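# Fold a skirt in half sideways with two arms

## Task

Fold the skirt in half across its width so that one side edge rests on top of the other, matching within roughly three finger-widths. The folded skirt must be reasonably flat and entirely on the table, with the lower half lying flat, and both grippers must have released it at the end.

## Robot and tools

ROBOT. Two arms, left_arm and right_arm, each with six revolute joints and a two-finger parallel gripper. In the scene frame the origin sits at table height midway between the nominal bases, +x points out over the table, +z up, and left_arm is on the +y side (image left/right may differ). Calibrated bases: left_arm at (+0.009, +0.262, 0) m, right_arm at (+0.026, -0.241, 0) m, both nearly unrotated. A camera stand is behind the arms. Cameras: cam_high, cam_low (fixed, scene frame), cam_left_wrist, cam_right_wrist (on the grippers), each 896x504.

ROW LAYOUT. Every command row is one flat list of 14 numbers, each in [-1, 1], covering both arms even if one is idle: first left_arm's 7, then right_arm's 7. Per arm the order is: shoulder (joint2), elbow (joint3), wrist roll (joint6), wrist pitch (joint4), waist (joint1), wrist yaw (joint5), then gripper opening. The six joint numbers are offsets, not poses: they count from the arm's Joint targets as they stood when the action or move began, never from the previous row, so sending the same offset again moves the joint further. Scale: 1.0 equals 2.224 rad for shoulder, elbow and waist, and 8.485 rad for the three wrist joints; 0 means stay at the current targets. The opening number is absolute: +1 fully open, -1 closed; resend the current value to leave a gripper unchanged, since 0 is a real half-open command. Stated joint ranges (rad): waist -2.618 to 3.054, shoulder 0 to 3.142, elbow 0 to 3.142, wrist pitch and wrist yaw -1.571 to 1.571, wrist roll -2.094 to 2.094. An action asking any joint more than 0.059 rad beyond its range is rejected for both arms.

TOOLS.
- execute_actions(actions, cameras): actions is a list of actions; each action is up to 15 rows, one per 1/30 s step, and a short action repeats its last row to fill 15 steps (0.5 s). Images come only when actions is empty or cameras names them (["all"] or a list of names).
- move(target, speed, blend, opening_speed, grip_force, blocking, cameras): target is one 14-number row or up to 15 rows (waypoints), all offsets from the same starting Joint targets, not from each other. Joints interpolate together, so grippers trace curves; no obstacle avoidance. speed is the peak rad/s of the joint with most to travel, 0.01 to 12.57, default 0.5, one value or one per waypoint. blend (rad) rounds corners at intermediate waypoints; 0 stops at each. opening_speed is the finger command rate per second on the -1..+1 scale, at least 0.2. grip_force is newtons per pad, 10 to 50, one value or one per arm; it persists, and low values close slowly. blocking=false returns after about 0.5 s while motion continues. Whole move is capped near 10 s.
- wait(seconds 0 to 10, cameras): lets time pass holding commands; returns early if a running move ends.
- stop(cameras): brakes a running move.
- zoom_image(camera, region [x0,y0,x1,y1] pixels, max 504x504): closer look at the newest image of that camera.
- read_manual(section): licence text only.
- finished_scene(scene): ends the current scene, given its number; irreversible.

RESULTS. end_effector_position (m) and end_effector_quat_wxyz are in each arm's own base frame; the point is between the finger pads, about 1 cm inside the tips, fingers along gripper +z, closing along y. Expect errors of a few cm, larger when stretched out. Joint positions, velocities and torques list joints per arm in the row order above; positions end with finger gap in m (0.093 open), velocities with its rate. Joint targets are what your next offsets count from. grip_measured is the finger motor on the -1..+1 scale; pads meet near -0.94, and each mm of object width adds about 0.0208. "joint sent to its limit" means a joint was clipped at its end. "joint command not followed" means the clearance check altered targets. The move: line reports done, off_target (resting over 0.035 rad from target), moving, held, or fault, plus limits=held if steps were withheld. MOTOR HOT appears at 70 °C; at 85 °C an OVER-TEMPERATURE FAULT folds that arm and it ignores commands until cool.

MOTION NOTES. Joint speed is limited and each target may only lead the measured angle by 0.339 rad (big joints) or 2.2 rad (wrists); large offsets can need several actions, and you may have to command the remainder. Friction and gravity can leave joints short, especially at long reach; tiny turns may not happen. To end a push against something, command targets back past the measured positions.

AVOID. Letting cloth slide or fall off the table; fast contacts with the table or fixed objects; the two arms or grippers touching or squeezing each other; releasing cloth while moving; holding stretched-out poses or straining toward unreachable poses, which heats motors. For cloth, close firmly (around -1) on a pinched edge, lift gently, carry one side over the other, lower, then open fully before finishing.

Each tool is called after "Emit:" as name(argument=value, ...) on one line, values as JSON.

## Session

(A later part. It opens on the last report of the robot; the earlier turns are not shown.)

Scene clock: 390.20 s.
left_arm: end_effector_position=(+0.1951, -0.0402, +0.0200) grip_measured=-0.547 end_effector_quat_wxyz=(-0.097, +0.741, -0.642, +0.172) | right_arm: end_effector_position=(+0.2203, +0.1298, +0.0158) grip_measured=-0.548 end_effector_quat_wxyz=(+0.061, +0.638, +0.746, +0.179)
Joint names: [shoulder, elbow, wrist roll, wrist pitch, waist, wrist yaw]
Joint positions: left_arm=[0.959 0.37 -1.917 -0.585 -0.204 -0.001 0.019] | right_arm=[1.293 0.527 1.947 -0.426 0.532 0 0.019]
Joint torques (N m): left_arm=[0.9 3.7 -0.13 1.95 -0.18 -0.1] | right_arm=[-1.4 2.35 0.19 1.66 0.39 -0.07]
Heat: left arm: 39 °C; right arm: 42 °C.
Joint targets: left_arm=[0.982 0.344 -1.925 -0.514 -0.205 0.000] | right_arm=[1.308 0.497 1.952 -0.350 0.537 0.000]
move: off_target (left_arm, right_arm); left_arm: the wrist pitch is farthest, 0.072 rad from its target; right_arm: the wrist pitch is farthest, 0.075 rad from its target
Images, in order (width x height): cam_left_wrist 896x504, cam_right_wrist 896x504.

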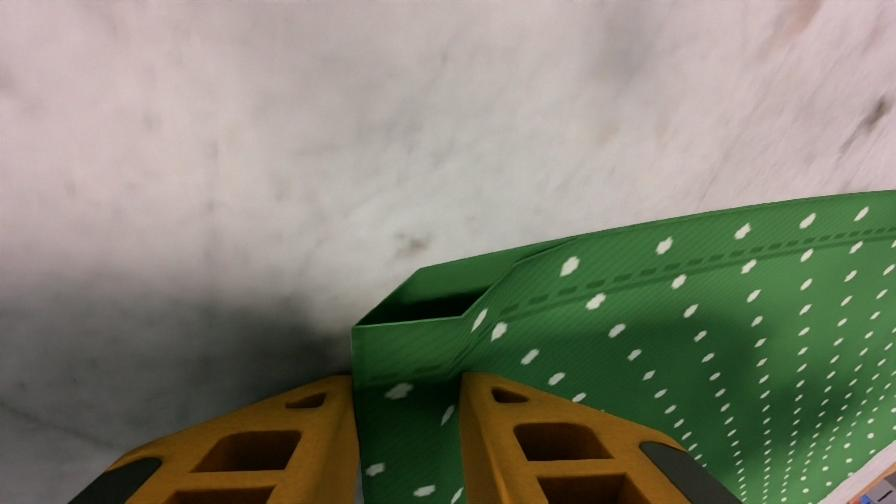

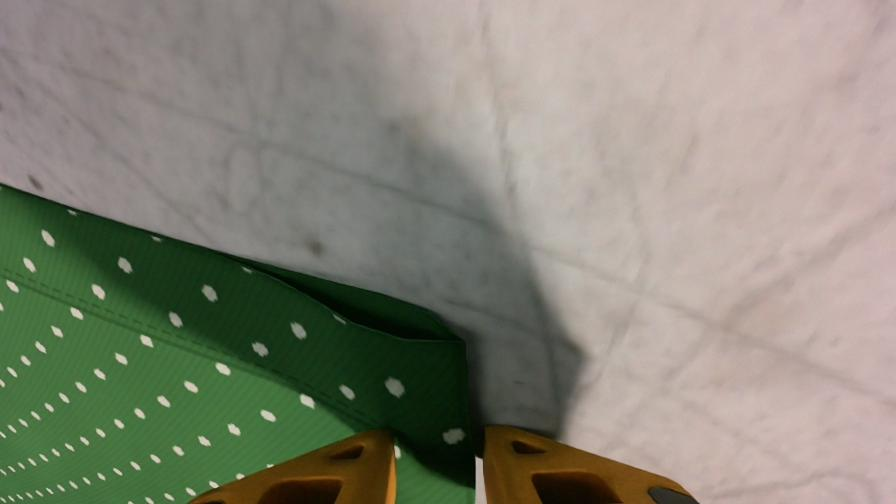

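Emit:
move(target=[0.0,-0.001,0,0.0003,0,0,-1,0.0,-0.001,0,0.0003,0,0,-1], speed=0.05, opening_speed=0.4, cameras=["cam_left_wrist","cam_right_wrist"])

Scene clock: 397.43 s.
left_arm: end_effector_position=(+0.2002, -0.0416, +0.0178) grip_measured=-0.986 end_effector_quat_wxyz=(-0.101, +0.739, -0.642, +0.179) | right_arm: end_effector_position=(+0.2224, +0.1337, +0.0139) grip_measured=-0.976 end_effector_quat_wxyz=(+0.061, +0.635, +0.747, +0.190)
Joint names: [shoulder, elbow, wrist roll, wrist pitch, waist, wrist yaw]
Joint positions: left_arm=[0.977 0.361 -1.917 -0.541 -0.207 -0.003 0] | right_arm=[1.299 0.514 1.947 -0.384 0.537 -0.006 0]
Joint torques (N m): left_arm=[0.01 4.31 -0.13 1.57 0.01 -0.15] | right_arm=[-1.92 3.21 0.17 1.35 0.43 -0.03]
Heat: left arm: 40 °C; right arm: 43 °C.
Joint targets: left_arm=[0.982 0.341 -1.925 -0.511 -0.205 0.000] | right_arm=[1.308 0.494 1.952 -0.348 0.537 0.000]
move: off_target (right_arm); right_arm: the wrist pitch is farthest, 0.037 rad from its target
Images, in order (width x height): cam_left_wrist 896x504, cam_right_wrist 896x504.

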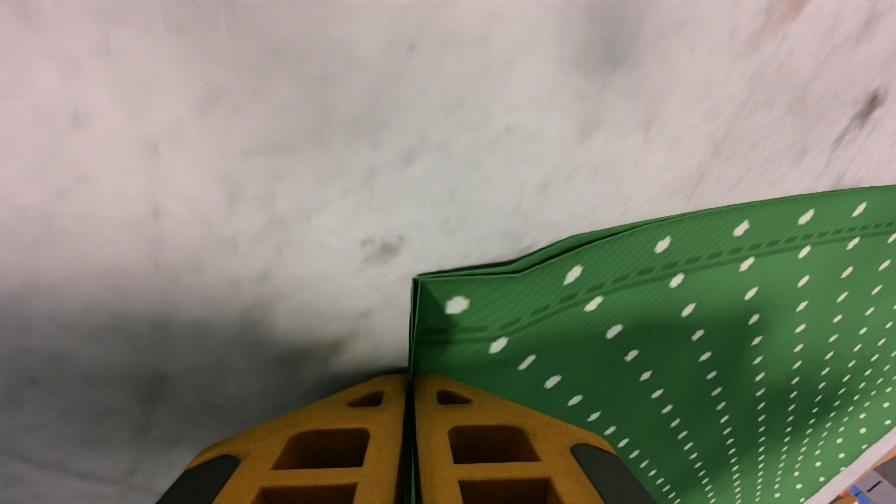

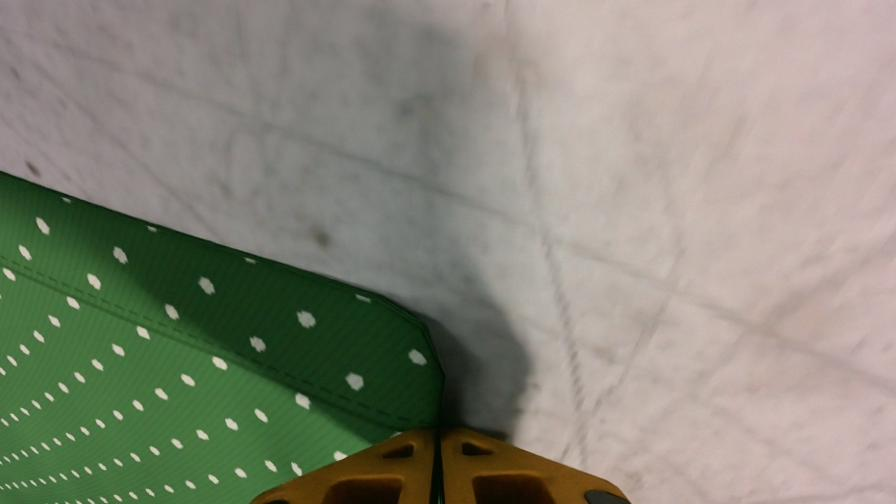

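Emit:
move(target=[[-0.0074,0.0938,0,-0.02975,0,0,-1,-0.0306,0.0696,0,-0.0283,0,0,-1],[0.0887,0.2984,0.0088,-0.0582,0.0131,0,-1,0.0013,0.1793,-0.0015,-0.0487,-0.0331,0,-1]], speed=0.35, blend=0.05, cameras=["all"])

Scene clock: 462.67 s.
left_arm: end_effector_position=(+0.2575, -0.0504, +0.1406) grip_measured=-0.986 end_effector_quat_wxyz=(-0.098, +0.730, -0.656, +0.167) | right_arm: end_effector_position=(+0.2557, +0.1334, +0.0902) grip_measured=-0.976 end_effector_quat_wxyz=(+0.064, +0.658, +0.728, +0.181)
Joint names: [shoulder, elbow, wrist roll, wrist pitch, waist, wrist yaw]
Joint positions: left_arm=[1.175 0.966 -1.868 -0.972 -0.19 0.005 0] | right_arm=[1.305 0.851 1.947 -0.731 0.477 -0.006 0]
Joint torques (N m): left_arm=[-1.69 10.5 0.15 0.88 1.32 -0.15] | right_arm=[-2.82 8.43 0.06 0.68 -0.76 -0.02]
Heat: left arm: 38 °C; right arm: 41 °C.
Joint targets: left_arm=[1.179 1.005 -1.850 -1.005 -0.176 0.000] | right_arm=[1.311 0.893 1.939 -0.761 0.463 0.000]
move: off_target (left_arm, right_arm); left_arm: the elbow is farthest, 0.039 rad from its target; right_arm: the elbow is farthest, 0.042 rad from its target

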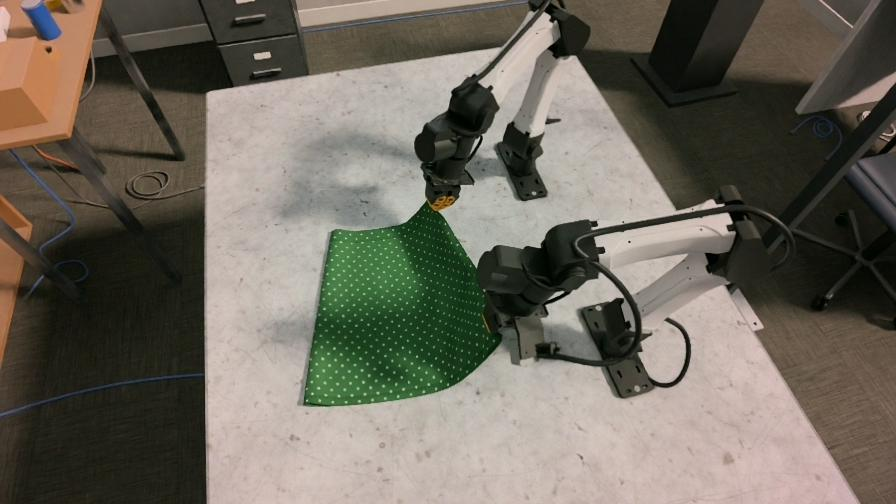

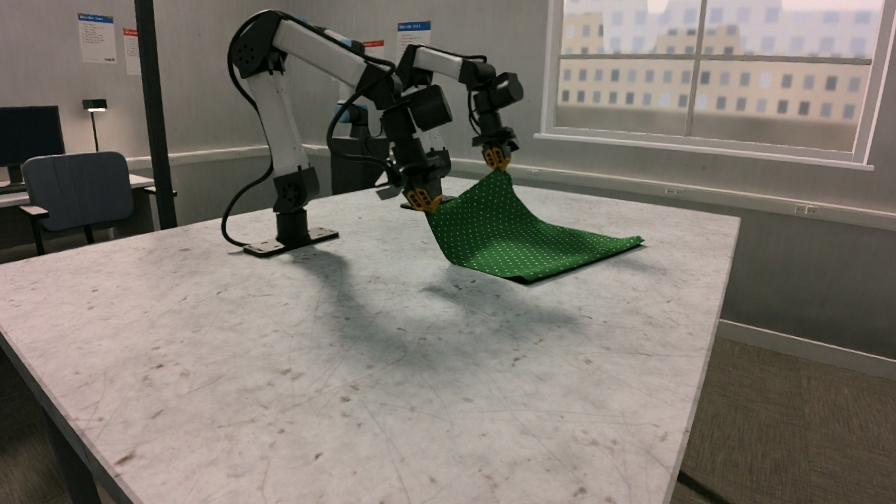

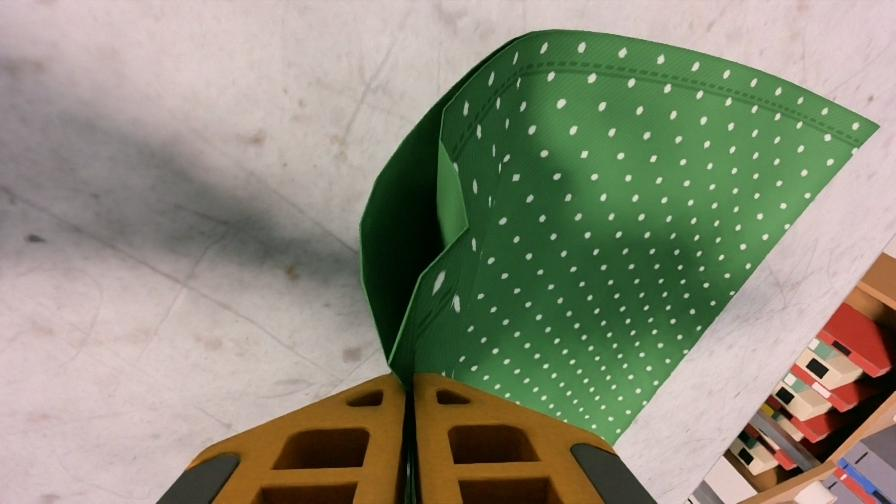

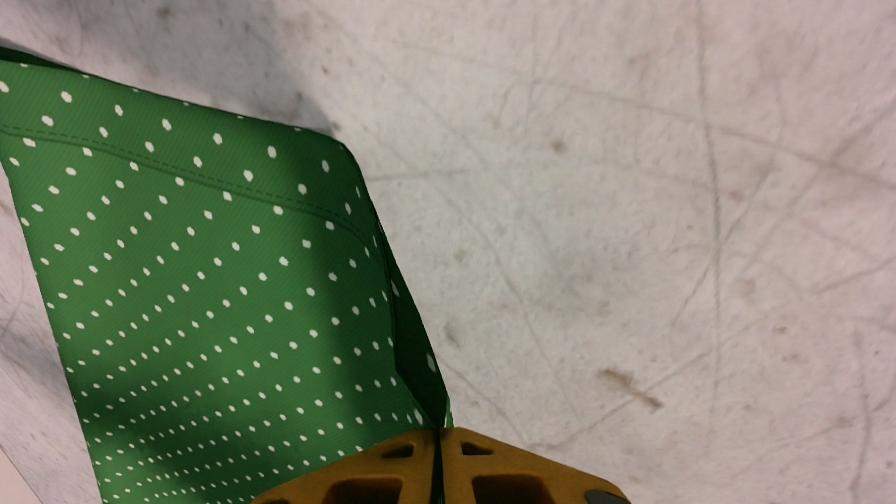

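Emit:
move(target=[[0.2585,0.3327,0.0200,-0.0183,0.0175,0,-1,0.1385,0.1920,0.0012,-0.0128,-0.0607,0,-1],[0.4609,0.4946,0.0412,0.0159,0.0274,0,-1,0.2797,0.2932,0.0088,0.0095,-0.0989,0,-1]], speed=0.35, blend=0.05, cameras=["all"])

Scene clock: 493.60 s.
left_arm: end_effector_position=(+0.5403, -0.0708, +0.1444) grip_measured=-0.986 end_effector_quat_wxyz=(+0.172, -0.619, +0.742, -0.190) | right_arm: end_effector_position=(+0.4442, +0.1168, +0.0956) grip_measured=-0.976 end_effector_quat_wxyz=(+0.088, +0.751, +0.625, +0.194)
Joint names: [shoulder, elbow, wrist roll, wrist pitch, waist, wrist yaw]
Joint positions: left_arm=[2.194 2.061 -1.52 -0.92 -0.129 0.005 0] | right_arm=[1.92 1.498 2.009 -0.72 0.255 -0.006 0]
Joint torques (N m): left_arm=[-9.24 11.06 0.16 1.99 1.29 -0.14] | right_arm=[-7.57 8.83 0.21 1.43 -0.72 -0.04]
Heat: left arm: 46 °C; right arm: 44 °C.
Joint targets: left_arm=[2.204 2.105 -1.500 -0.870 -0.115 0.000] | right_arm=[1.933 1.545 2.013 -0.680 0.243 0.000]
move: off_target (left_arm, right_arm); left_arm: the wrist pitch is farthest, 0.049 rad from its target; right_arm: the elbow is farthest, 0.047 rad from its target

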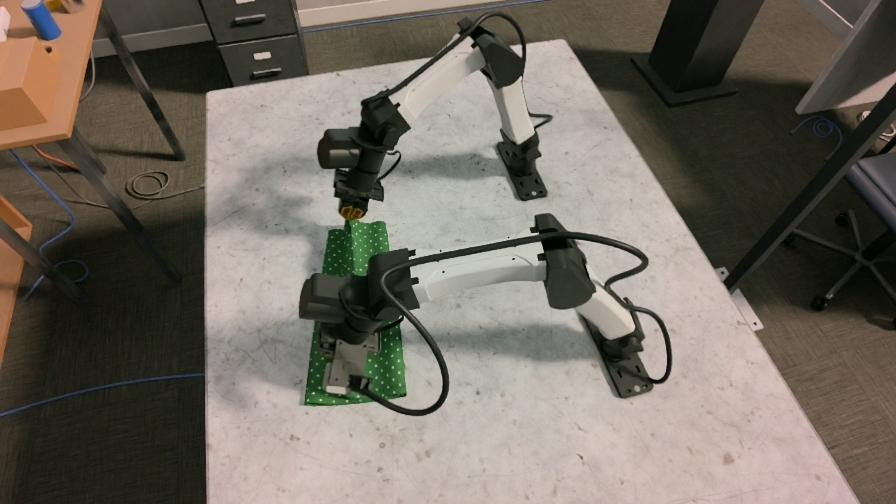

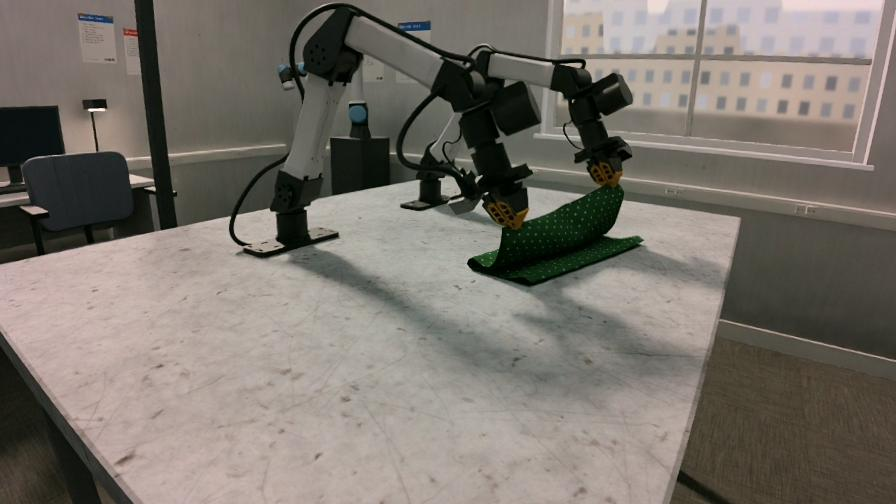

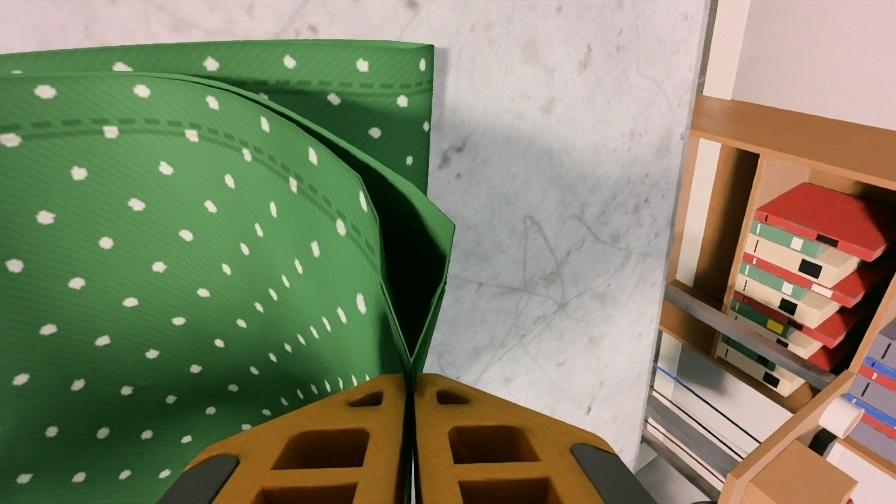

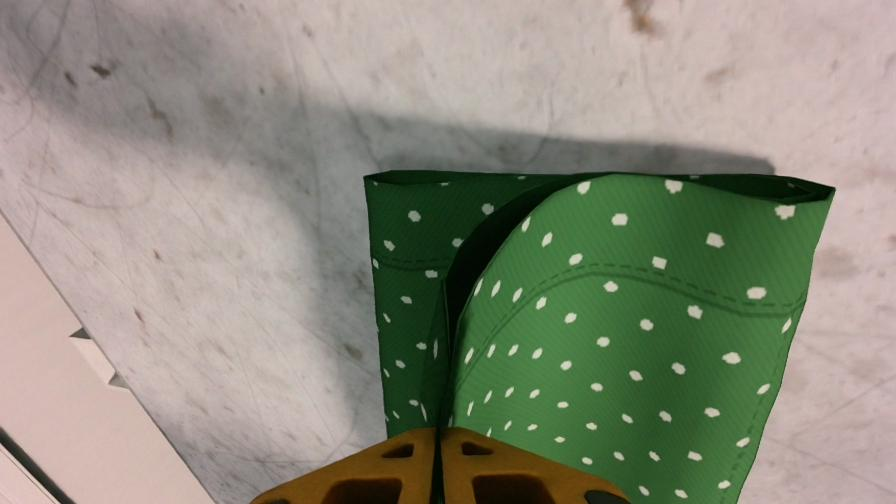

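Emit:
move(target=[[0.0920,0.0084,0.0141,0.0322,0.0148,0,-1,0.0922,0.0533,0.0032,0.0171,0,0,-1],[0.1250,-0.0204,0.0165,0.0505,0.0162,0,-1,0.1249,0.0434,0.0044,0.0279,0,0,-1]], speed=0.25, blend=0.03, cameras=["all"])

Scene clock: 567.47 s.
left_arm: end_effector_position=(+0.6259, -0.0605, +0.0542) grip_measured=-0.986 end_effector_quat_wxyz=(+0.247, -0.563, +0.755, -0.228) | right_arm: end_effector_position=(+0.5123, +0.1345, +0.0321) grip_measured=-0.976 end_effector_quat_wxyz=(+0.099, +0.755, +0.606, +0.230)
Joint names: [shoulder, elbow, wrist roll, wrist pitch, waist, wrist yaw]
Joint positions: left_arm=[2.465 2.078 -1.379 -0.498 -0.095 0.005 0] | right_arm=[2.194 1.616 2.046 -0.487 0.255 -0.006 0]
Joint torques (N m): left_arm=[-10.61 5.37 0.16 2.34 1.46 -0.14] | right_arm=[-9.21 7.24 0.16 1.58 -0.64 -0.02]
Heat: left arm: 51 °C; right arm: 49 °C.
Joint targets: left_arm=[2.482 2.060 -1.360 -0.441 -0.079 0.000] | right_arm=[2.211 1.642 2.051 -0.444 0.243 0.000]
move: off_target (left_arm, right_arm); left_arm: the wrist pitch is farthest, 0.056 rad from its target; right_arm: the wrist pitch is farthest, 0.044 rad from its target

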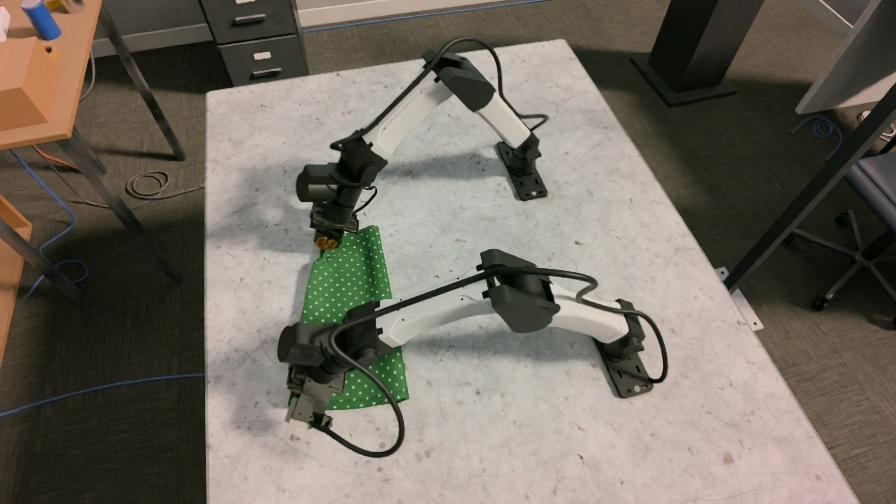

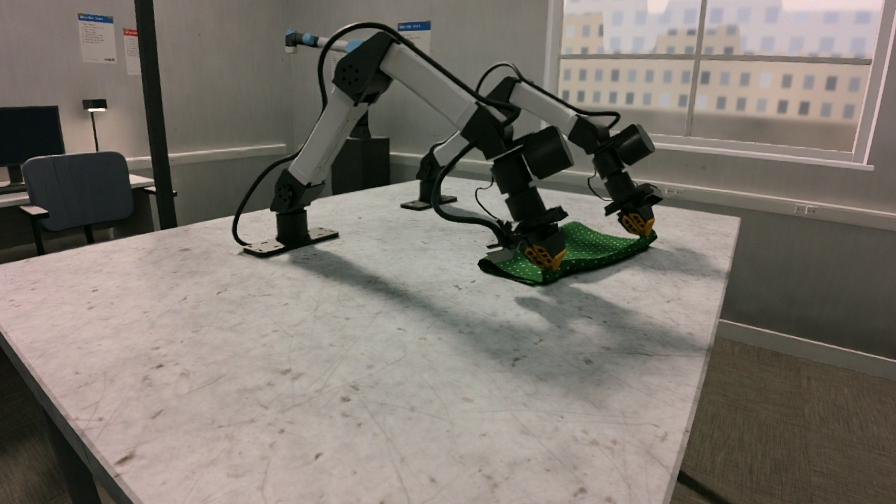

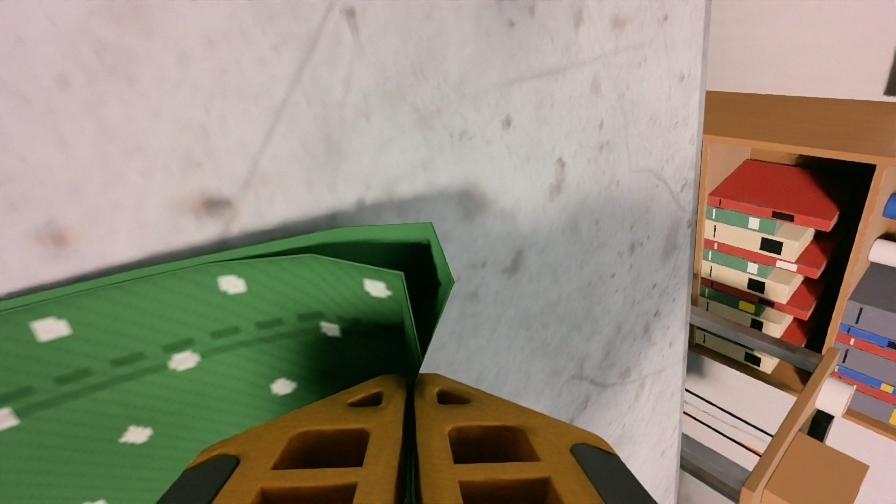

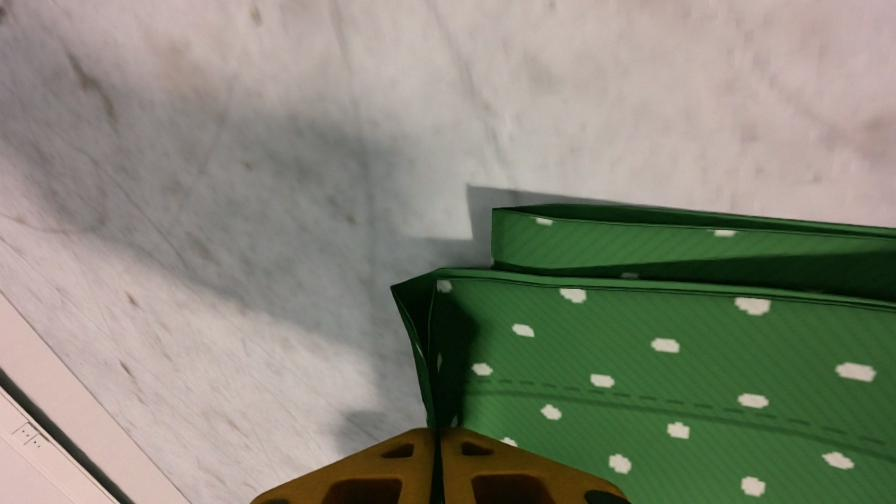

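Emit:
move(target=[-0.0099,-0.0472,0,0.0060,-0.0202,0,-1,-0.0229,-0.0571,0,0.0058,-0.0072,0,-1], speed=0.1, cameras=["all"])

Scene clock: 599.53 s.
left_arm: end_effector_position=(+0.6187, -0.0635, +0.0282) grip_measured=-0.986 end_effector_quat_wxyz=(+0.246, -0.562, +0.758, -0.221) | right_arm: end_effector_position=(+0.5051, +0.1277, +0.0158) grip_measured=-0.976 end_effector_quat_wxyz=(+0.100, +0.758, +0.603, +0.228)
Joint names: [shoulder, elbow, wrist roll, wrist pitch, waist, wrist yaw]
Joint positions: left_arm=[2.465 1.979 -1.379 -0.41 -0.104 -0.007 0] | right_arm=[2.188 1.538 2.046 -0.418 0.246 -0.006 0]
Joint torques (N m): left_arm=[-12.27 4.55 0.16 1.97 -0.72 -0.15] | right_arm=[-13.01 3.3 0.16 1.36 -1.03 -0.01]
Heat: left arm: 64 °C; right arm: 47 °C.
Joint targets: left_arm=[2.460 1.955 -1.360 -0.390 -0.124 0.000] | right_arm=[2.160 1.515 2.051 -0.394 0.227 0.000]
move: done

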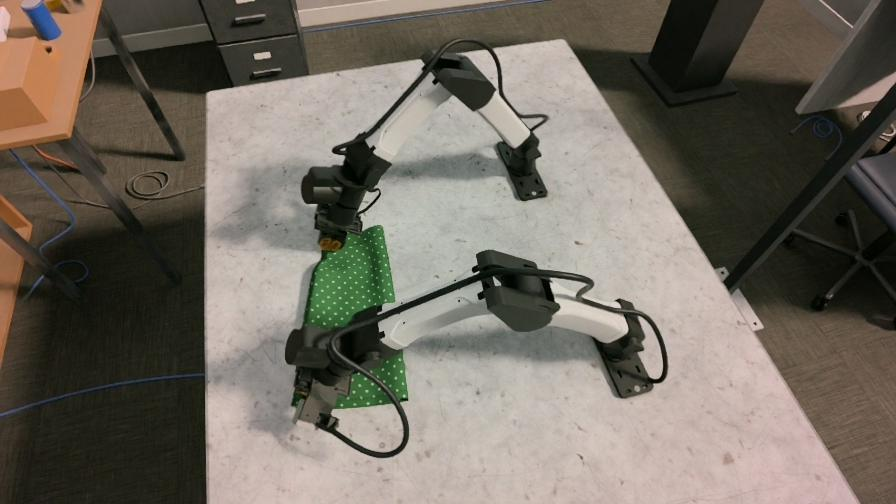

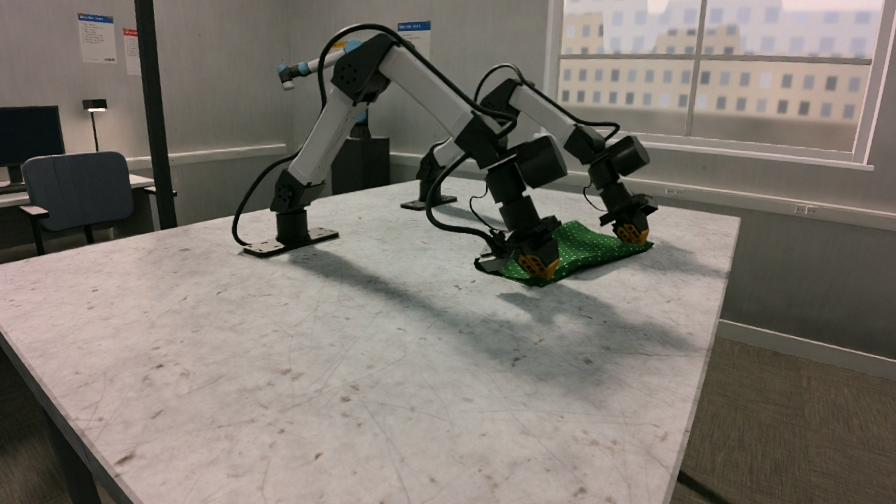

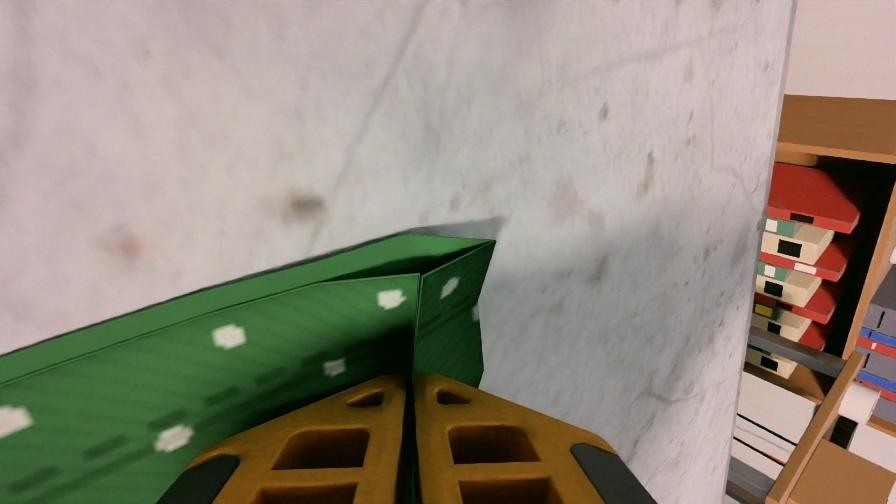

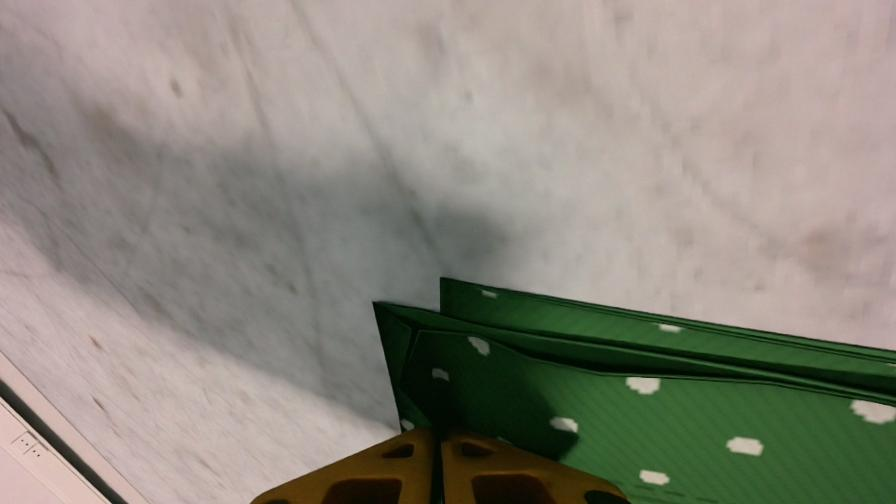

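Emit:
move(target=[[0,0,0,0,0,0,-0.5,0,0,0,0,0,0,-0.5],[-0.0330,0.0288,0,-0.0183,0.0,0,-0.5,-0.0100,0.0668,0,-0.0166,0,0,-0.5],[-0.115,0.0674,0,-0.0566,0,0,-0.5,-0.102,0.0135,0,-0.0337,0,0,-0.5]], speed=0.3, blend=[0,0.03,0], opening_speed=0.8, cameras=["all"])

Scene clock: 612.93 s.
left_arm: end_effector_position=(+0.5623, -0.0632, +0.1270) grip_measured=-0.503 end_effector_quat_wxyz=(+0.200, -0.569, +0.775, -0.188) | right_arm: end_effector_position=(+0.4772, +0.1160, +0.1017) grip_measured=-0.501 end_effector_quat_wxyz=(+0.103, +0.760, +0.598, +0.231)
Joint names: [shoulder, elbow, wrist roll, wrist pitch, waist, wrist yaw]
Joint positions: left_arm=[2.25 2.065 -1.379 -0.829 -0.11 0.005 0.021] | right_arm=[1.975 1.563 2.046 -0.646 0.236 -0.006 0.021]
Joint torques (N m): left_arm=[-14.31 10.7 0.15 1.14 -0.12 -0.14] | right_arm=[-12.93 4.07 0.17 0.87 -0.64 -0.02]
Heat: left arm: 71 °C; right arm: 45 °C. Fold the left arm in close to its base, or ease its load, before you think long.
Joint targets: left_arm=[2.205 2.105 -1.360 -0.871 -0.124 0.000] | right_arm=[1.933 1.545 2.051 -0.680 0.227 0.000]
MOTOR HOT: the shoulder of the left arm reports 71 °C; the controller's stop level is 85 °C. To cool a motor, set the load down, stop pushing, or move to a pose that needs little force.
move: off_target (left_arm, right_arm); left_arm: the shoulder is farthest, 0.046 rad from its target; right_arm: the shoulder is farthest, 0.042 rad from its target

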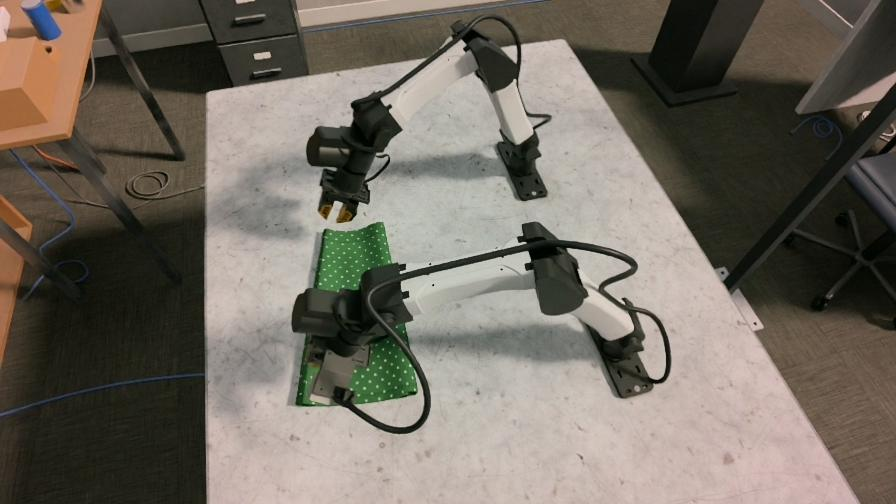

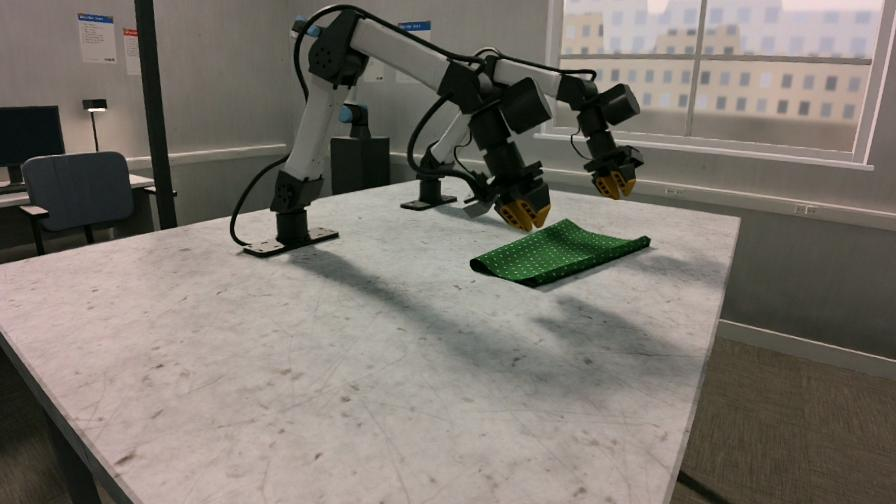

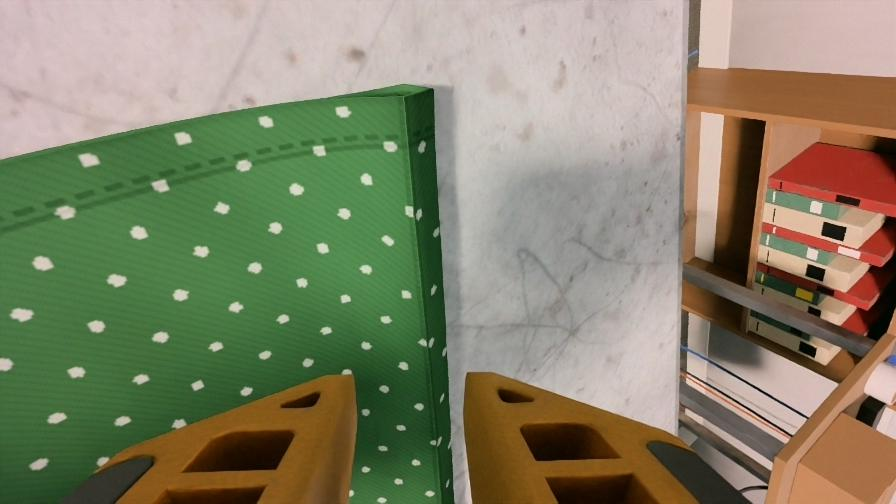

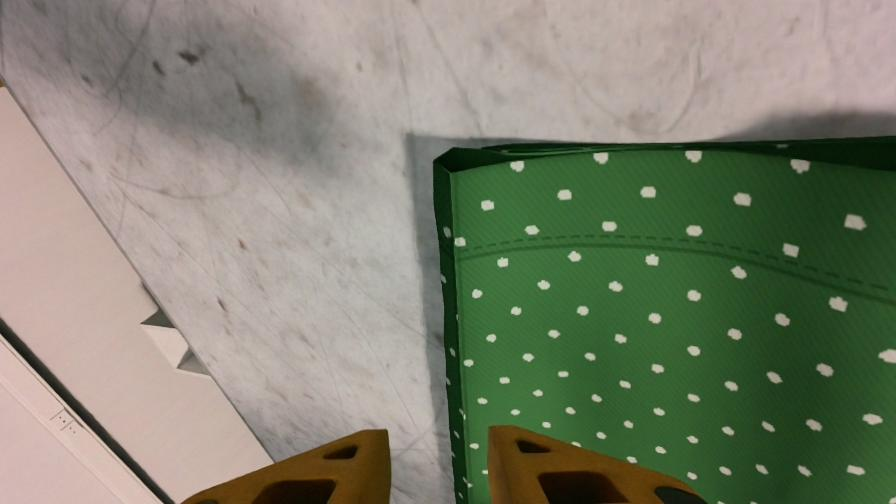

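Emit:
move(target=[-0.5625,-0.5908,0,-0.0230,0,0,-0.5,-0.3305,-0.2837,0,-0.0312,0,0,-0.5], speed=0.8, cameras=["all"])

Emit:
zoom_image(camera="cam_high", region=[260, 190, 480, 430])

Emit:
zoom_image(camera="cam_low", region=[440, 180, 700, 320])

Scene clock: 625.00 s.
left_arm: end_effector_position=(+0.2080, -0.0239, +0.1243) grip_measured=-0.503 end_effector_quat_wxyz=(+0.133, -0.582, +0.792, -0.126) | right_arm: end_effector_position=(+0.2601, +0.0638, +0.1225) grip_measured=-0.501 end_effector_quat_wxyz=(+0.073, +0.773, +0.608, +0.166)
Joint names: [shoulder, elbow, wrist roll, wrist pitch, waist, wrist yaw]
Joint positions: left_arm=[0.968 0.804 -1.379 -1.038 -0.11 0.005 0.021] | right_arm=[1.22 0.931 2.046 -0.916 0.236 -0.006 0.021]
Joint torques (N m): left_arm=[-1.77 5.22 0.14 0.91 -0.13 -0.15] | right_arm=[-4.72 4.05 0.18 0.66 -0.65 -0.06]
Heat: left arm: 77 °C; right arm: 44 °C. Fold the left arm in close to its base, or ease its load, before you think long.
Joint targets: left_arm=[0.953 0.791 -1.360 -1.066 -0.124 0.000] | right_arm=[1.198 0.914 2.051 -0.945 0.227 0.000]
MOTOR HOT: still on. The shoulder of the left arm reports 77 °C.
move: done

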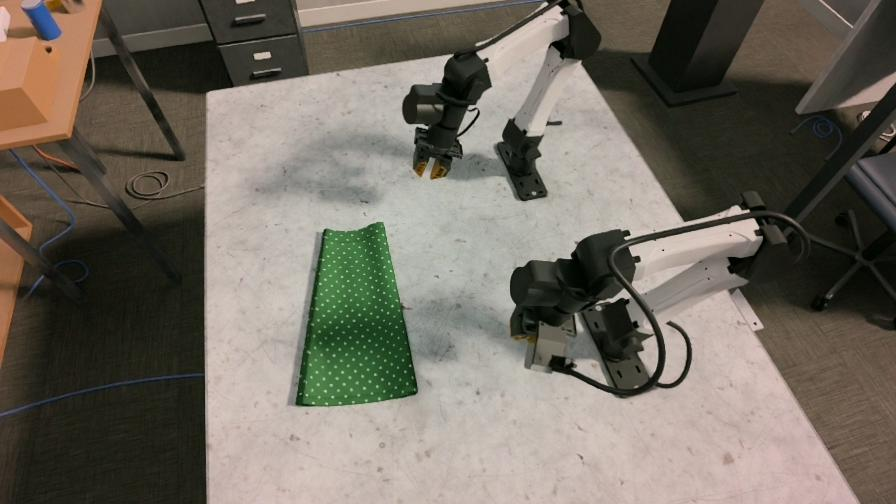

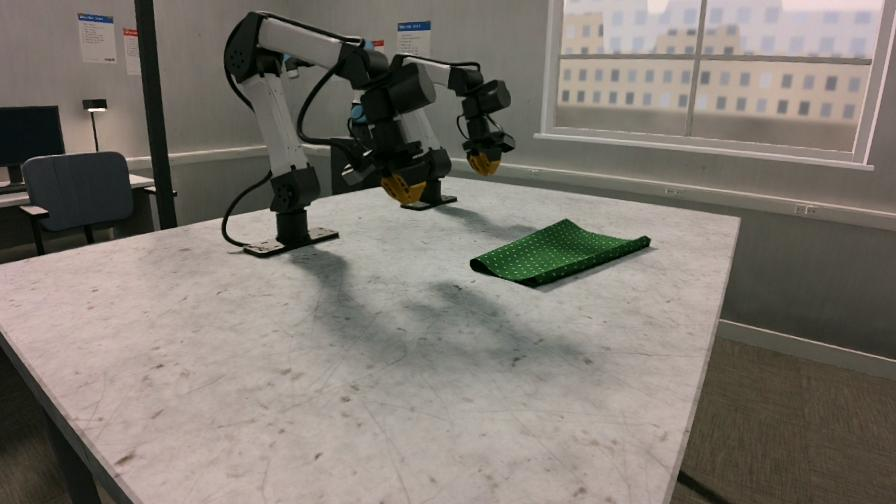

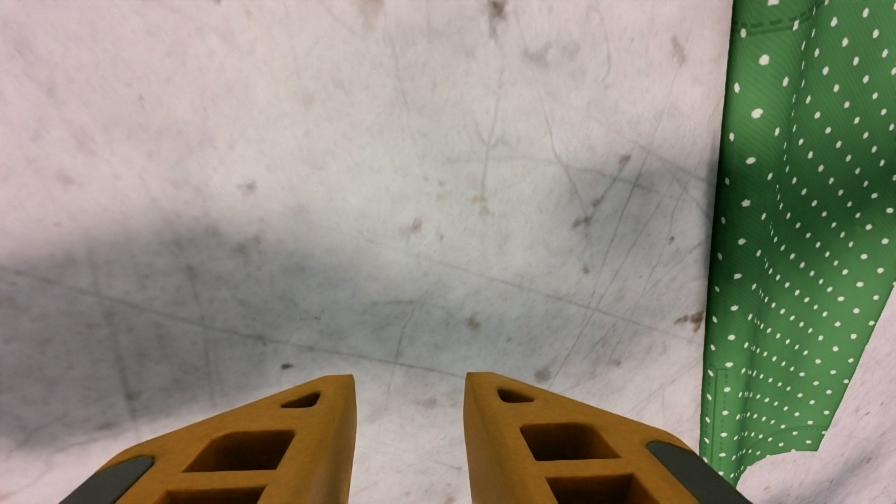

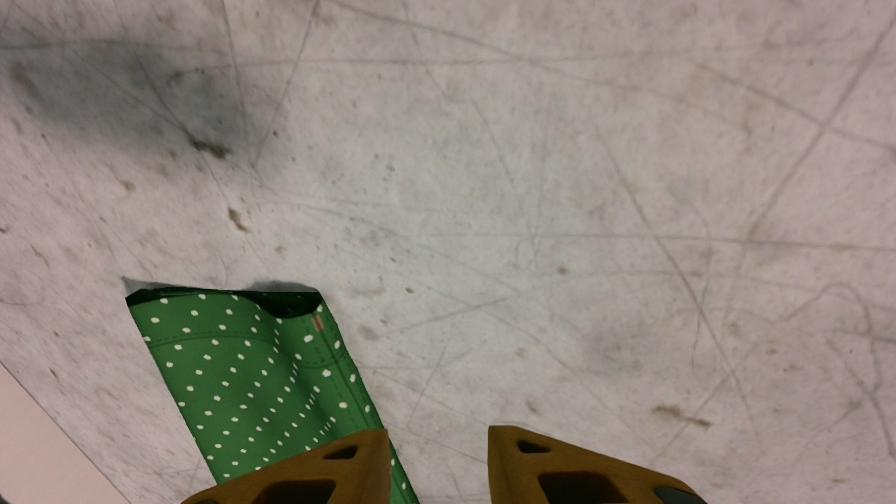

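Scaled by 2.100 from the camera's 896x504 image, which has a finer 1280x720 frame.

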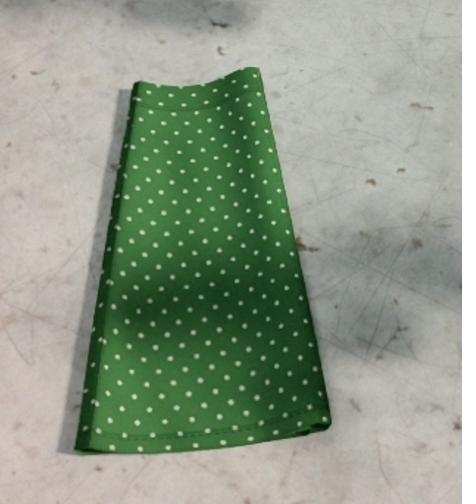

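Scaled by 1.938 from the camera's 896x504 image, which has a finer 1280x720 frame.

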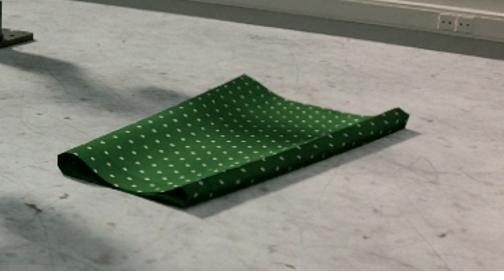

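Emit:
move(target=[0,0,0,0,0,0,-0.5,0.2539,0.4398,-0.2417,-0.0310,0.1003,0,-0.5], speed=1.0, cameras=["all"])

Emit:
zoom_image(camera="cam_low", region=[460, 210, 580, 300])

Emit:
zoom_image(camera="cam_low", region=[550, 210, 670, 280])

Scene clock: 649.23 s.
left_arm: end_effector_position=(+0.2080, -0.0239, +0.1243) grip_measured=-0.503 end_effector_quat_wxyz=(+0.133, -0.582, +0.792, -0.126) | right_arm: end_effector_position=(+0.3787, +0.1818, +0.2438) grip_measured=-0.501 end_effector_quat_wxyz=(+0.238, -0.206, +0.947, +0.059)
Joint names: [shoulder, elbow, wrist roll, wrist pitch, waist, wrist yaw]
Joint positions: left_arm=[0.968 0.804 -1.379 -1.038 -0.11 0.005 0.021] | right_arm=[1.75 1.848 0.018 -1.174 0.445 -0.006 0.021]
Joint torques (N m): left_arm=[-1.76 5.23 0.14 0.91 -0.13 -0.15] | right_arm=[-6.04 8.58 -0.06 0.94 0.42 -0.08]
Heat: left arm: 56 °C; right arm: 43 °C.
Joint targets: left_arm=[0.953 0.791 -1.360 -1.066 -0.124 0.000] | right_arm=[1.763 1.892 0.000 -1.208 0.450 0.000]
MOTOR HOT: cleared for the motors of the left arm.
move: off_target (right_arm); right_arm: the elbow is farthest, 0.044 rad from its target

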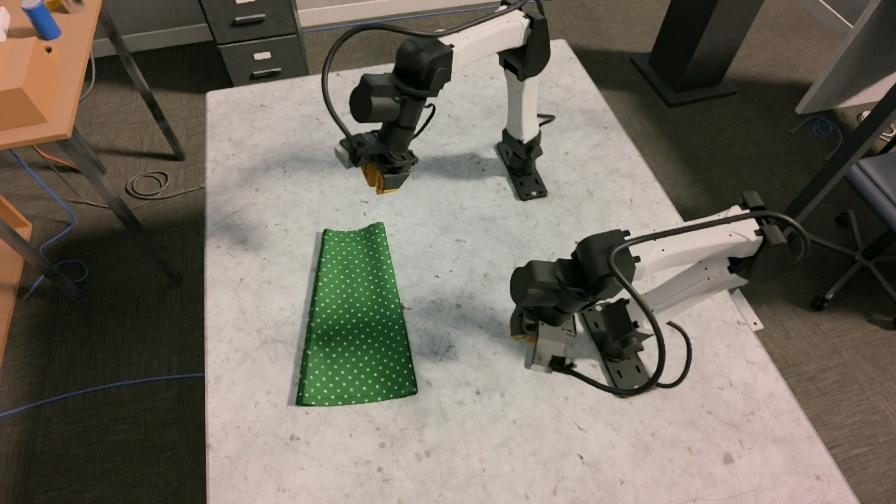

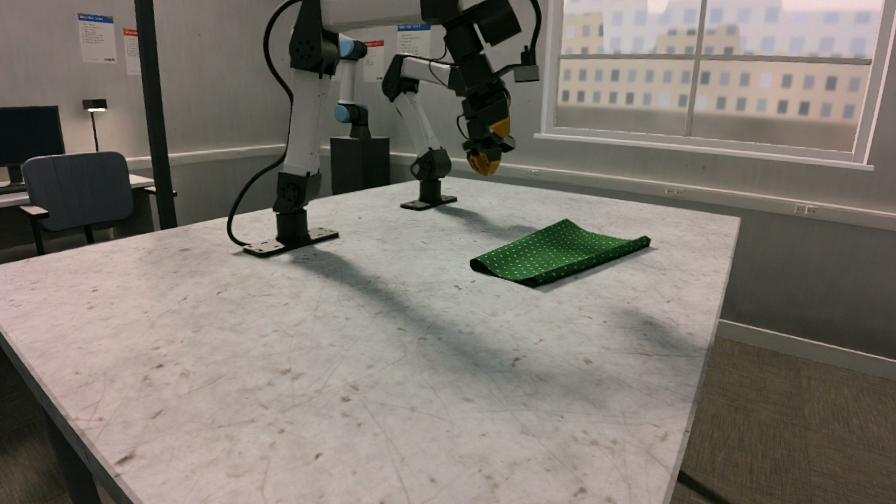

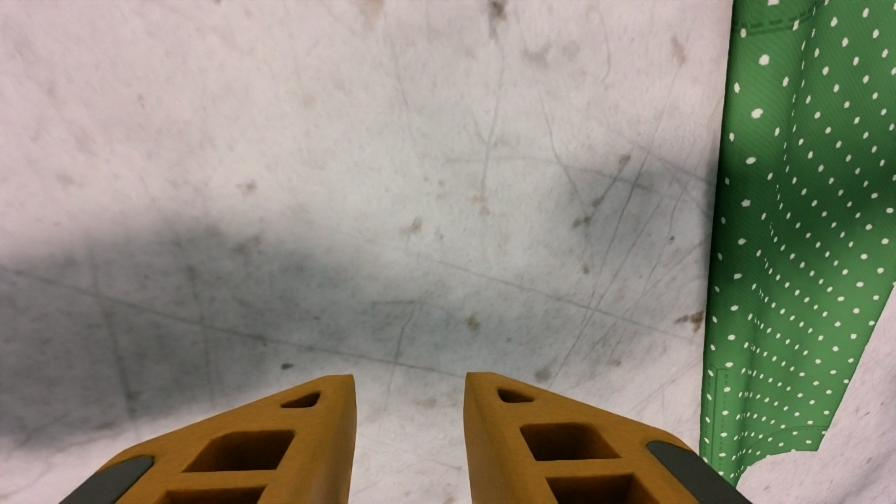

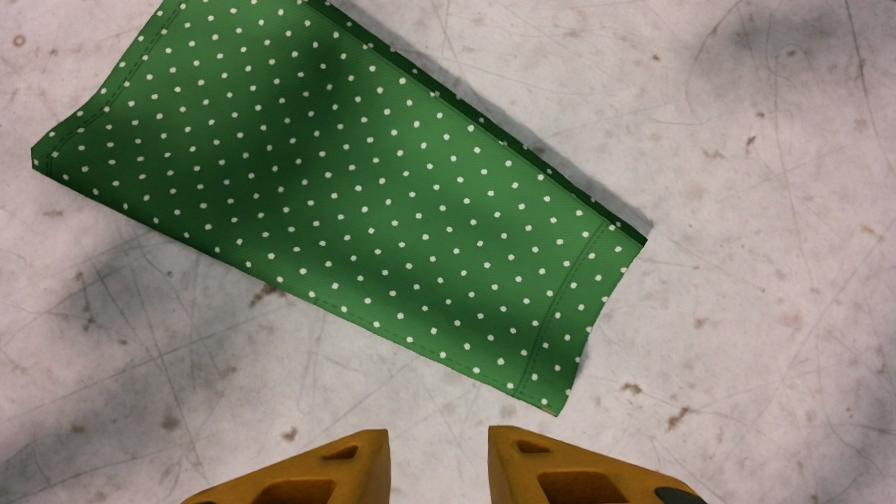

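Scaled by 4.200 from the camera's 896x504 image, which has a finer 1280x720 frame.

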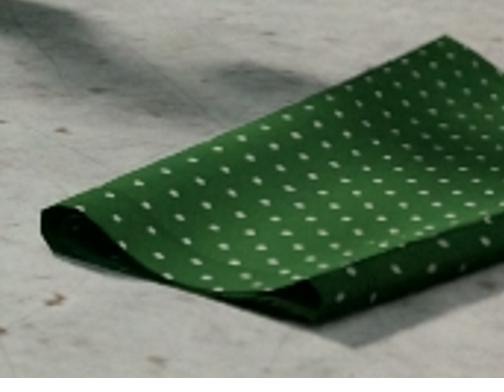

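Scaled by 4.200 from the camera's 896x504 image, which has a finer 1280x720 frame.

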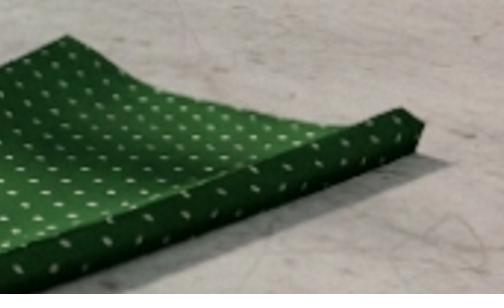

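Emit:
finished_scene(scene=1)

The scene is finished: the task was done.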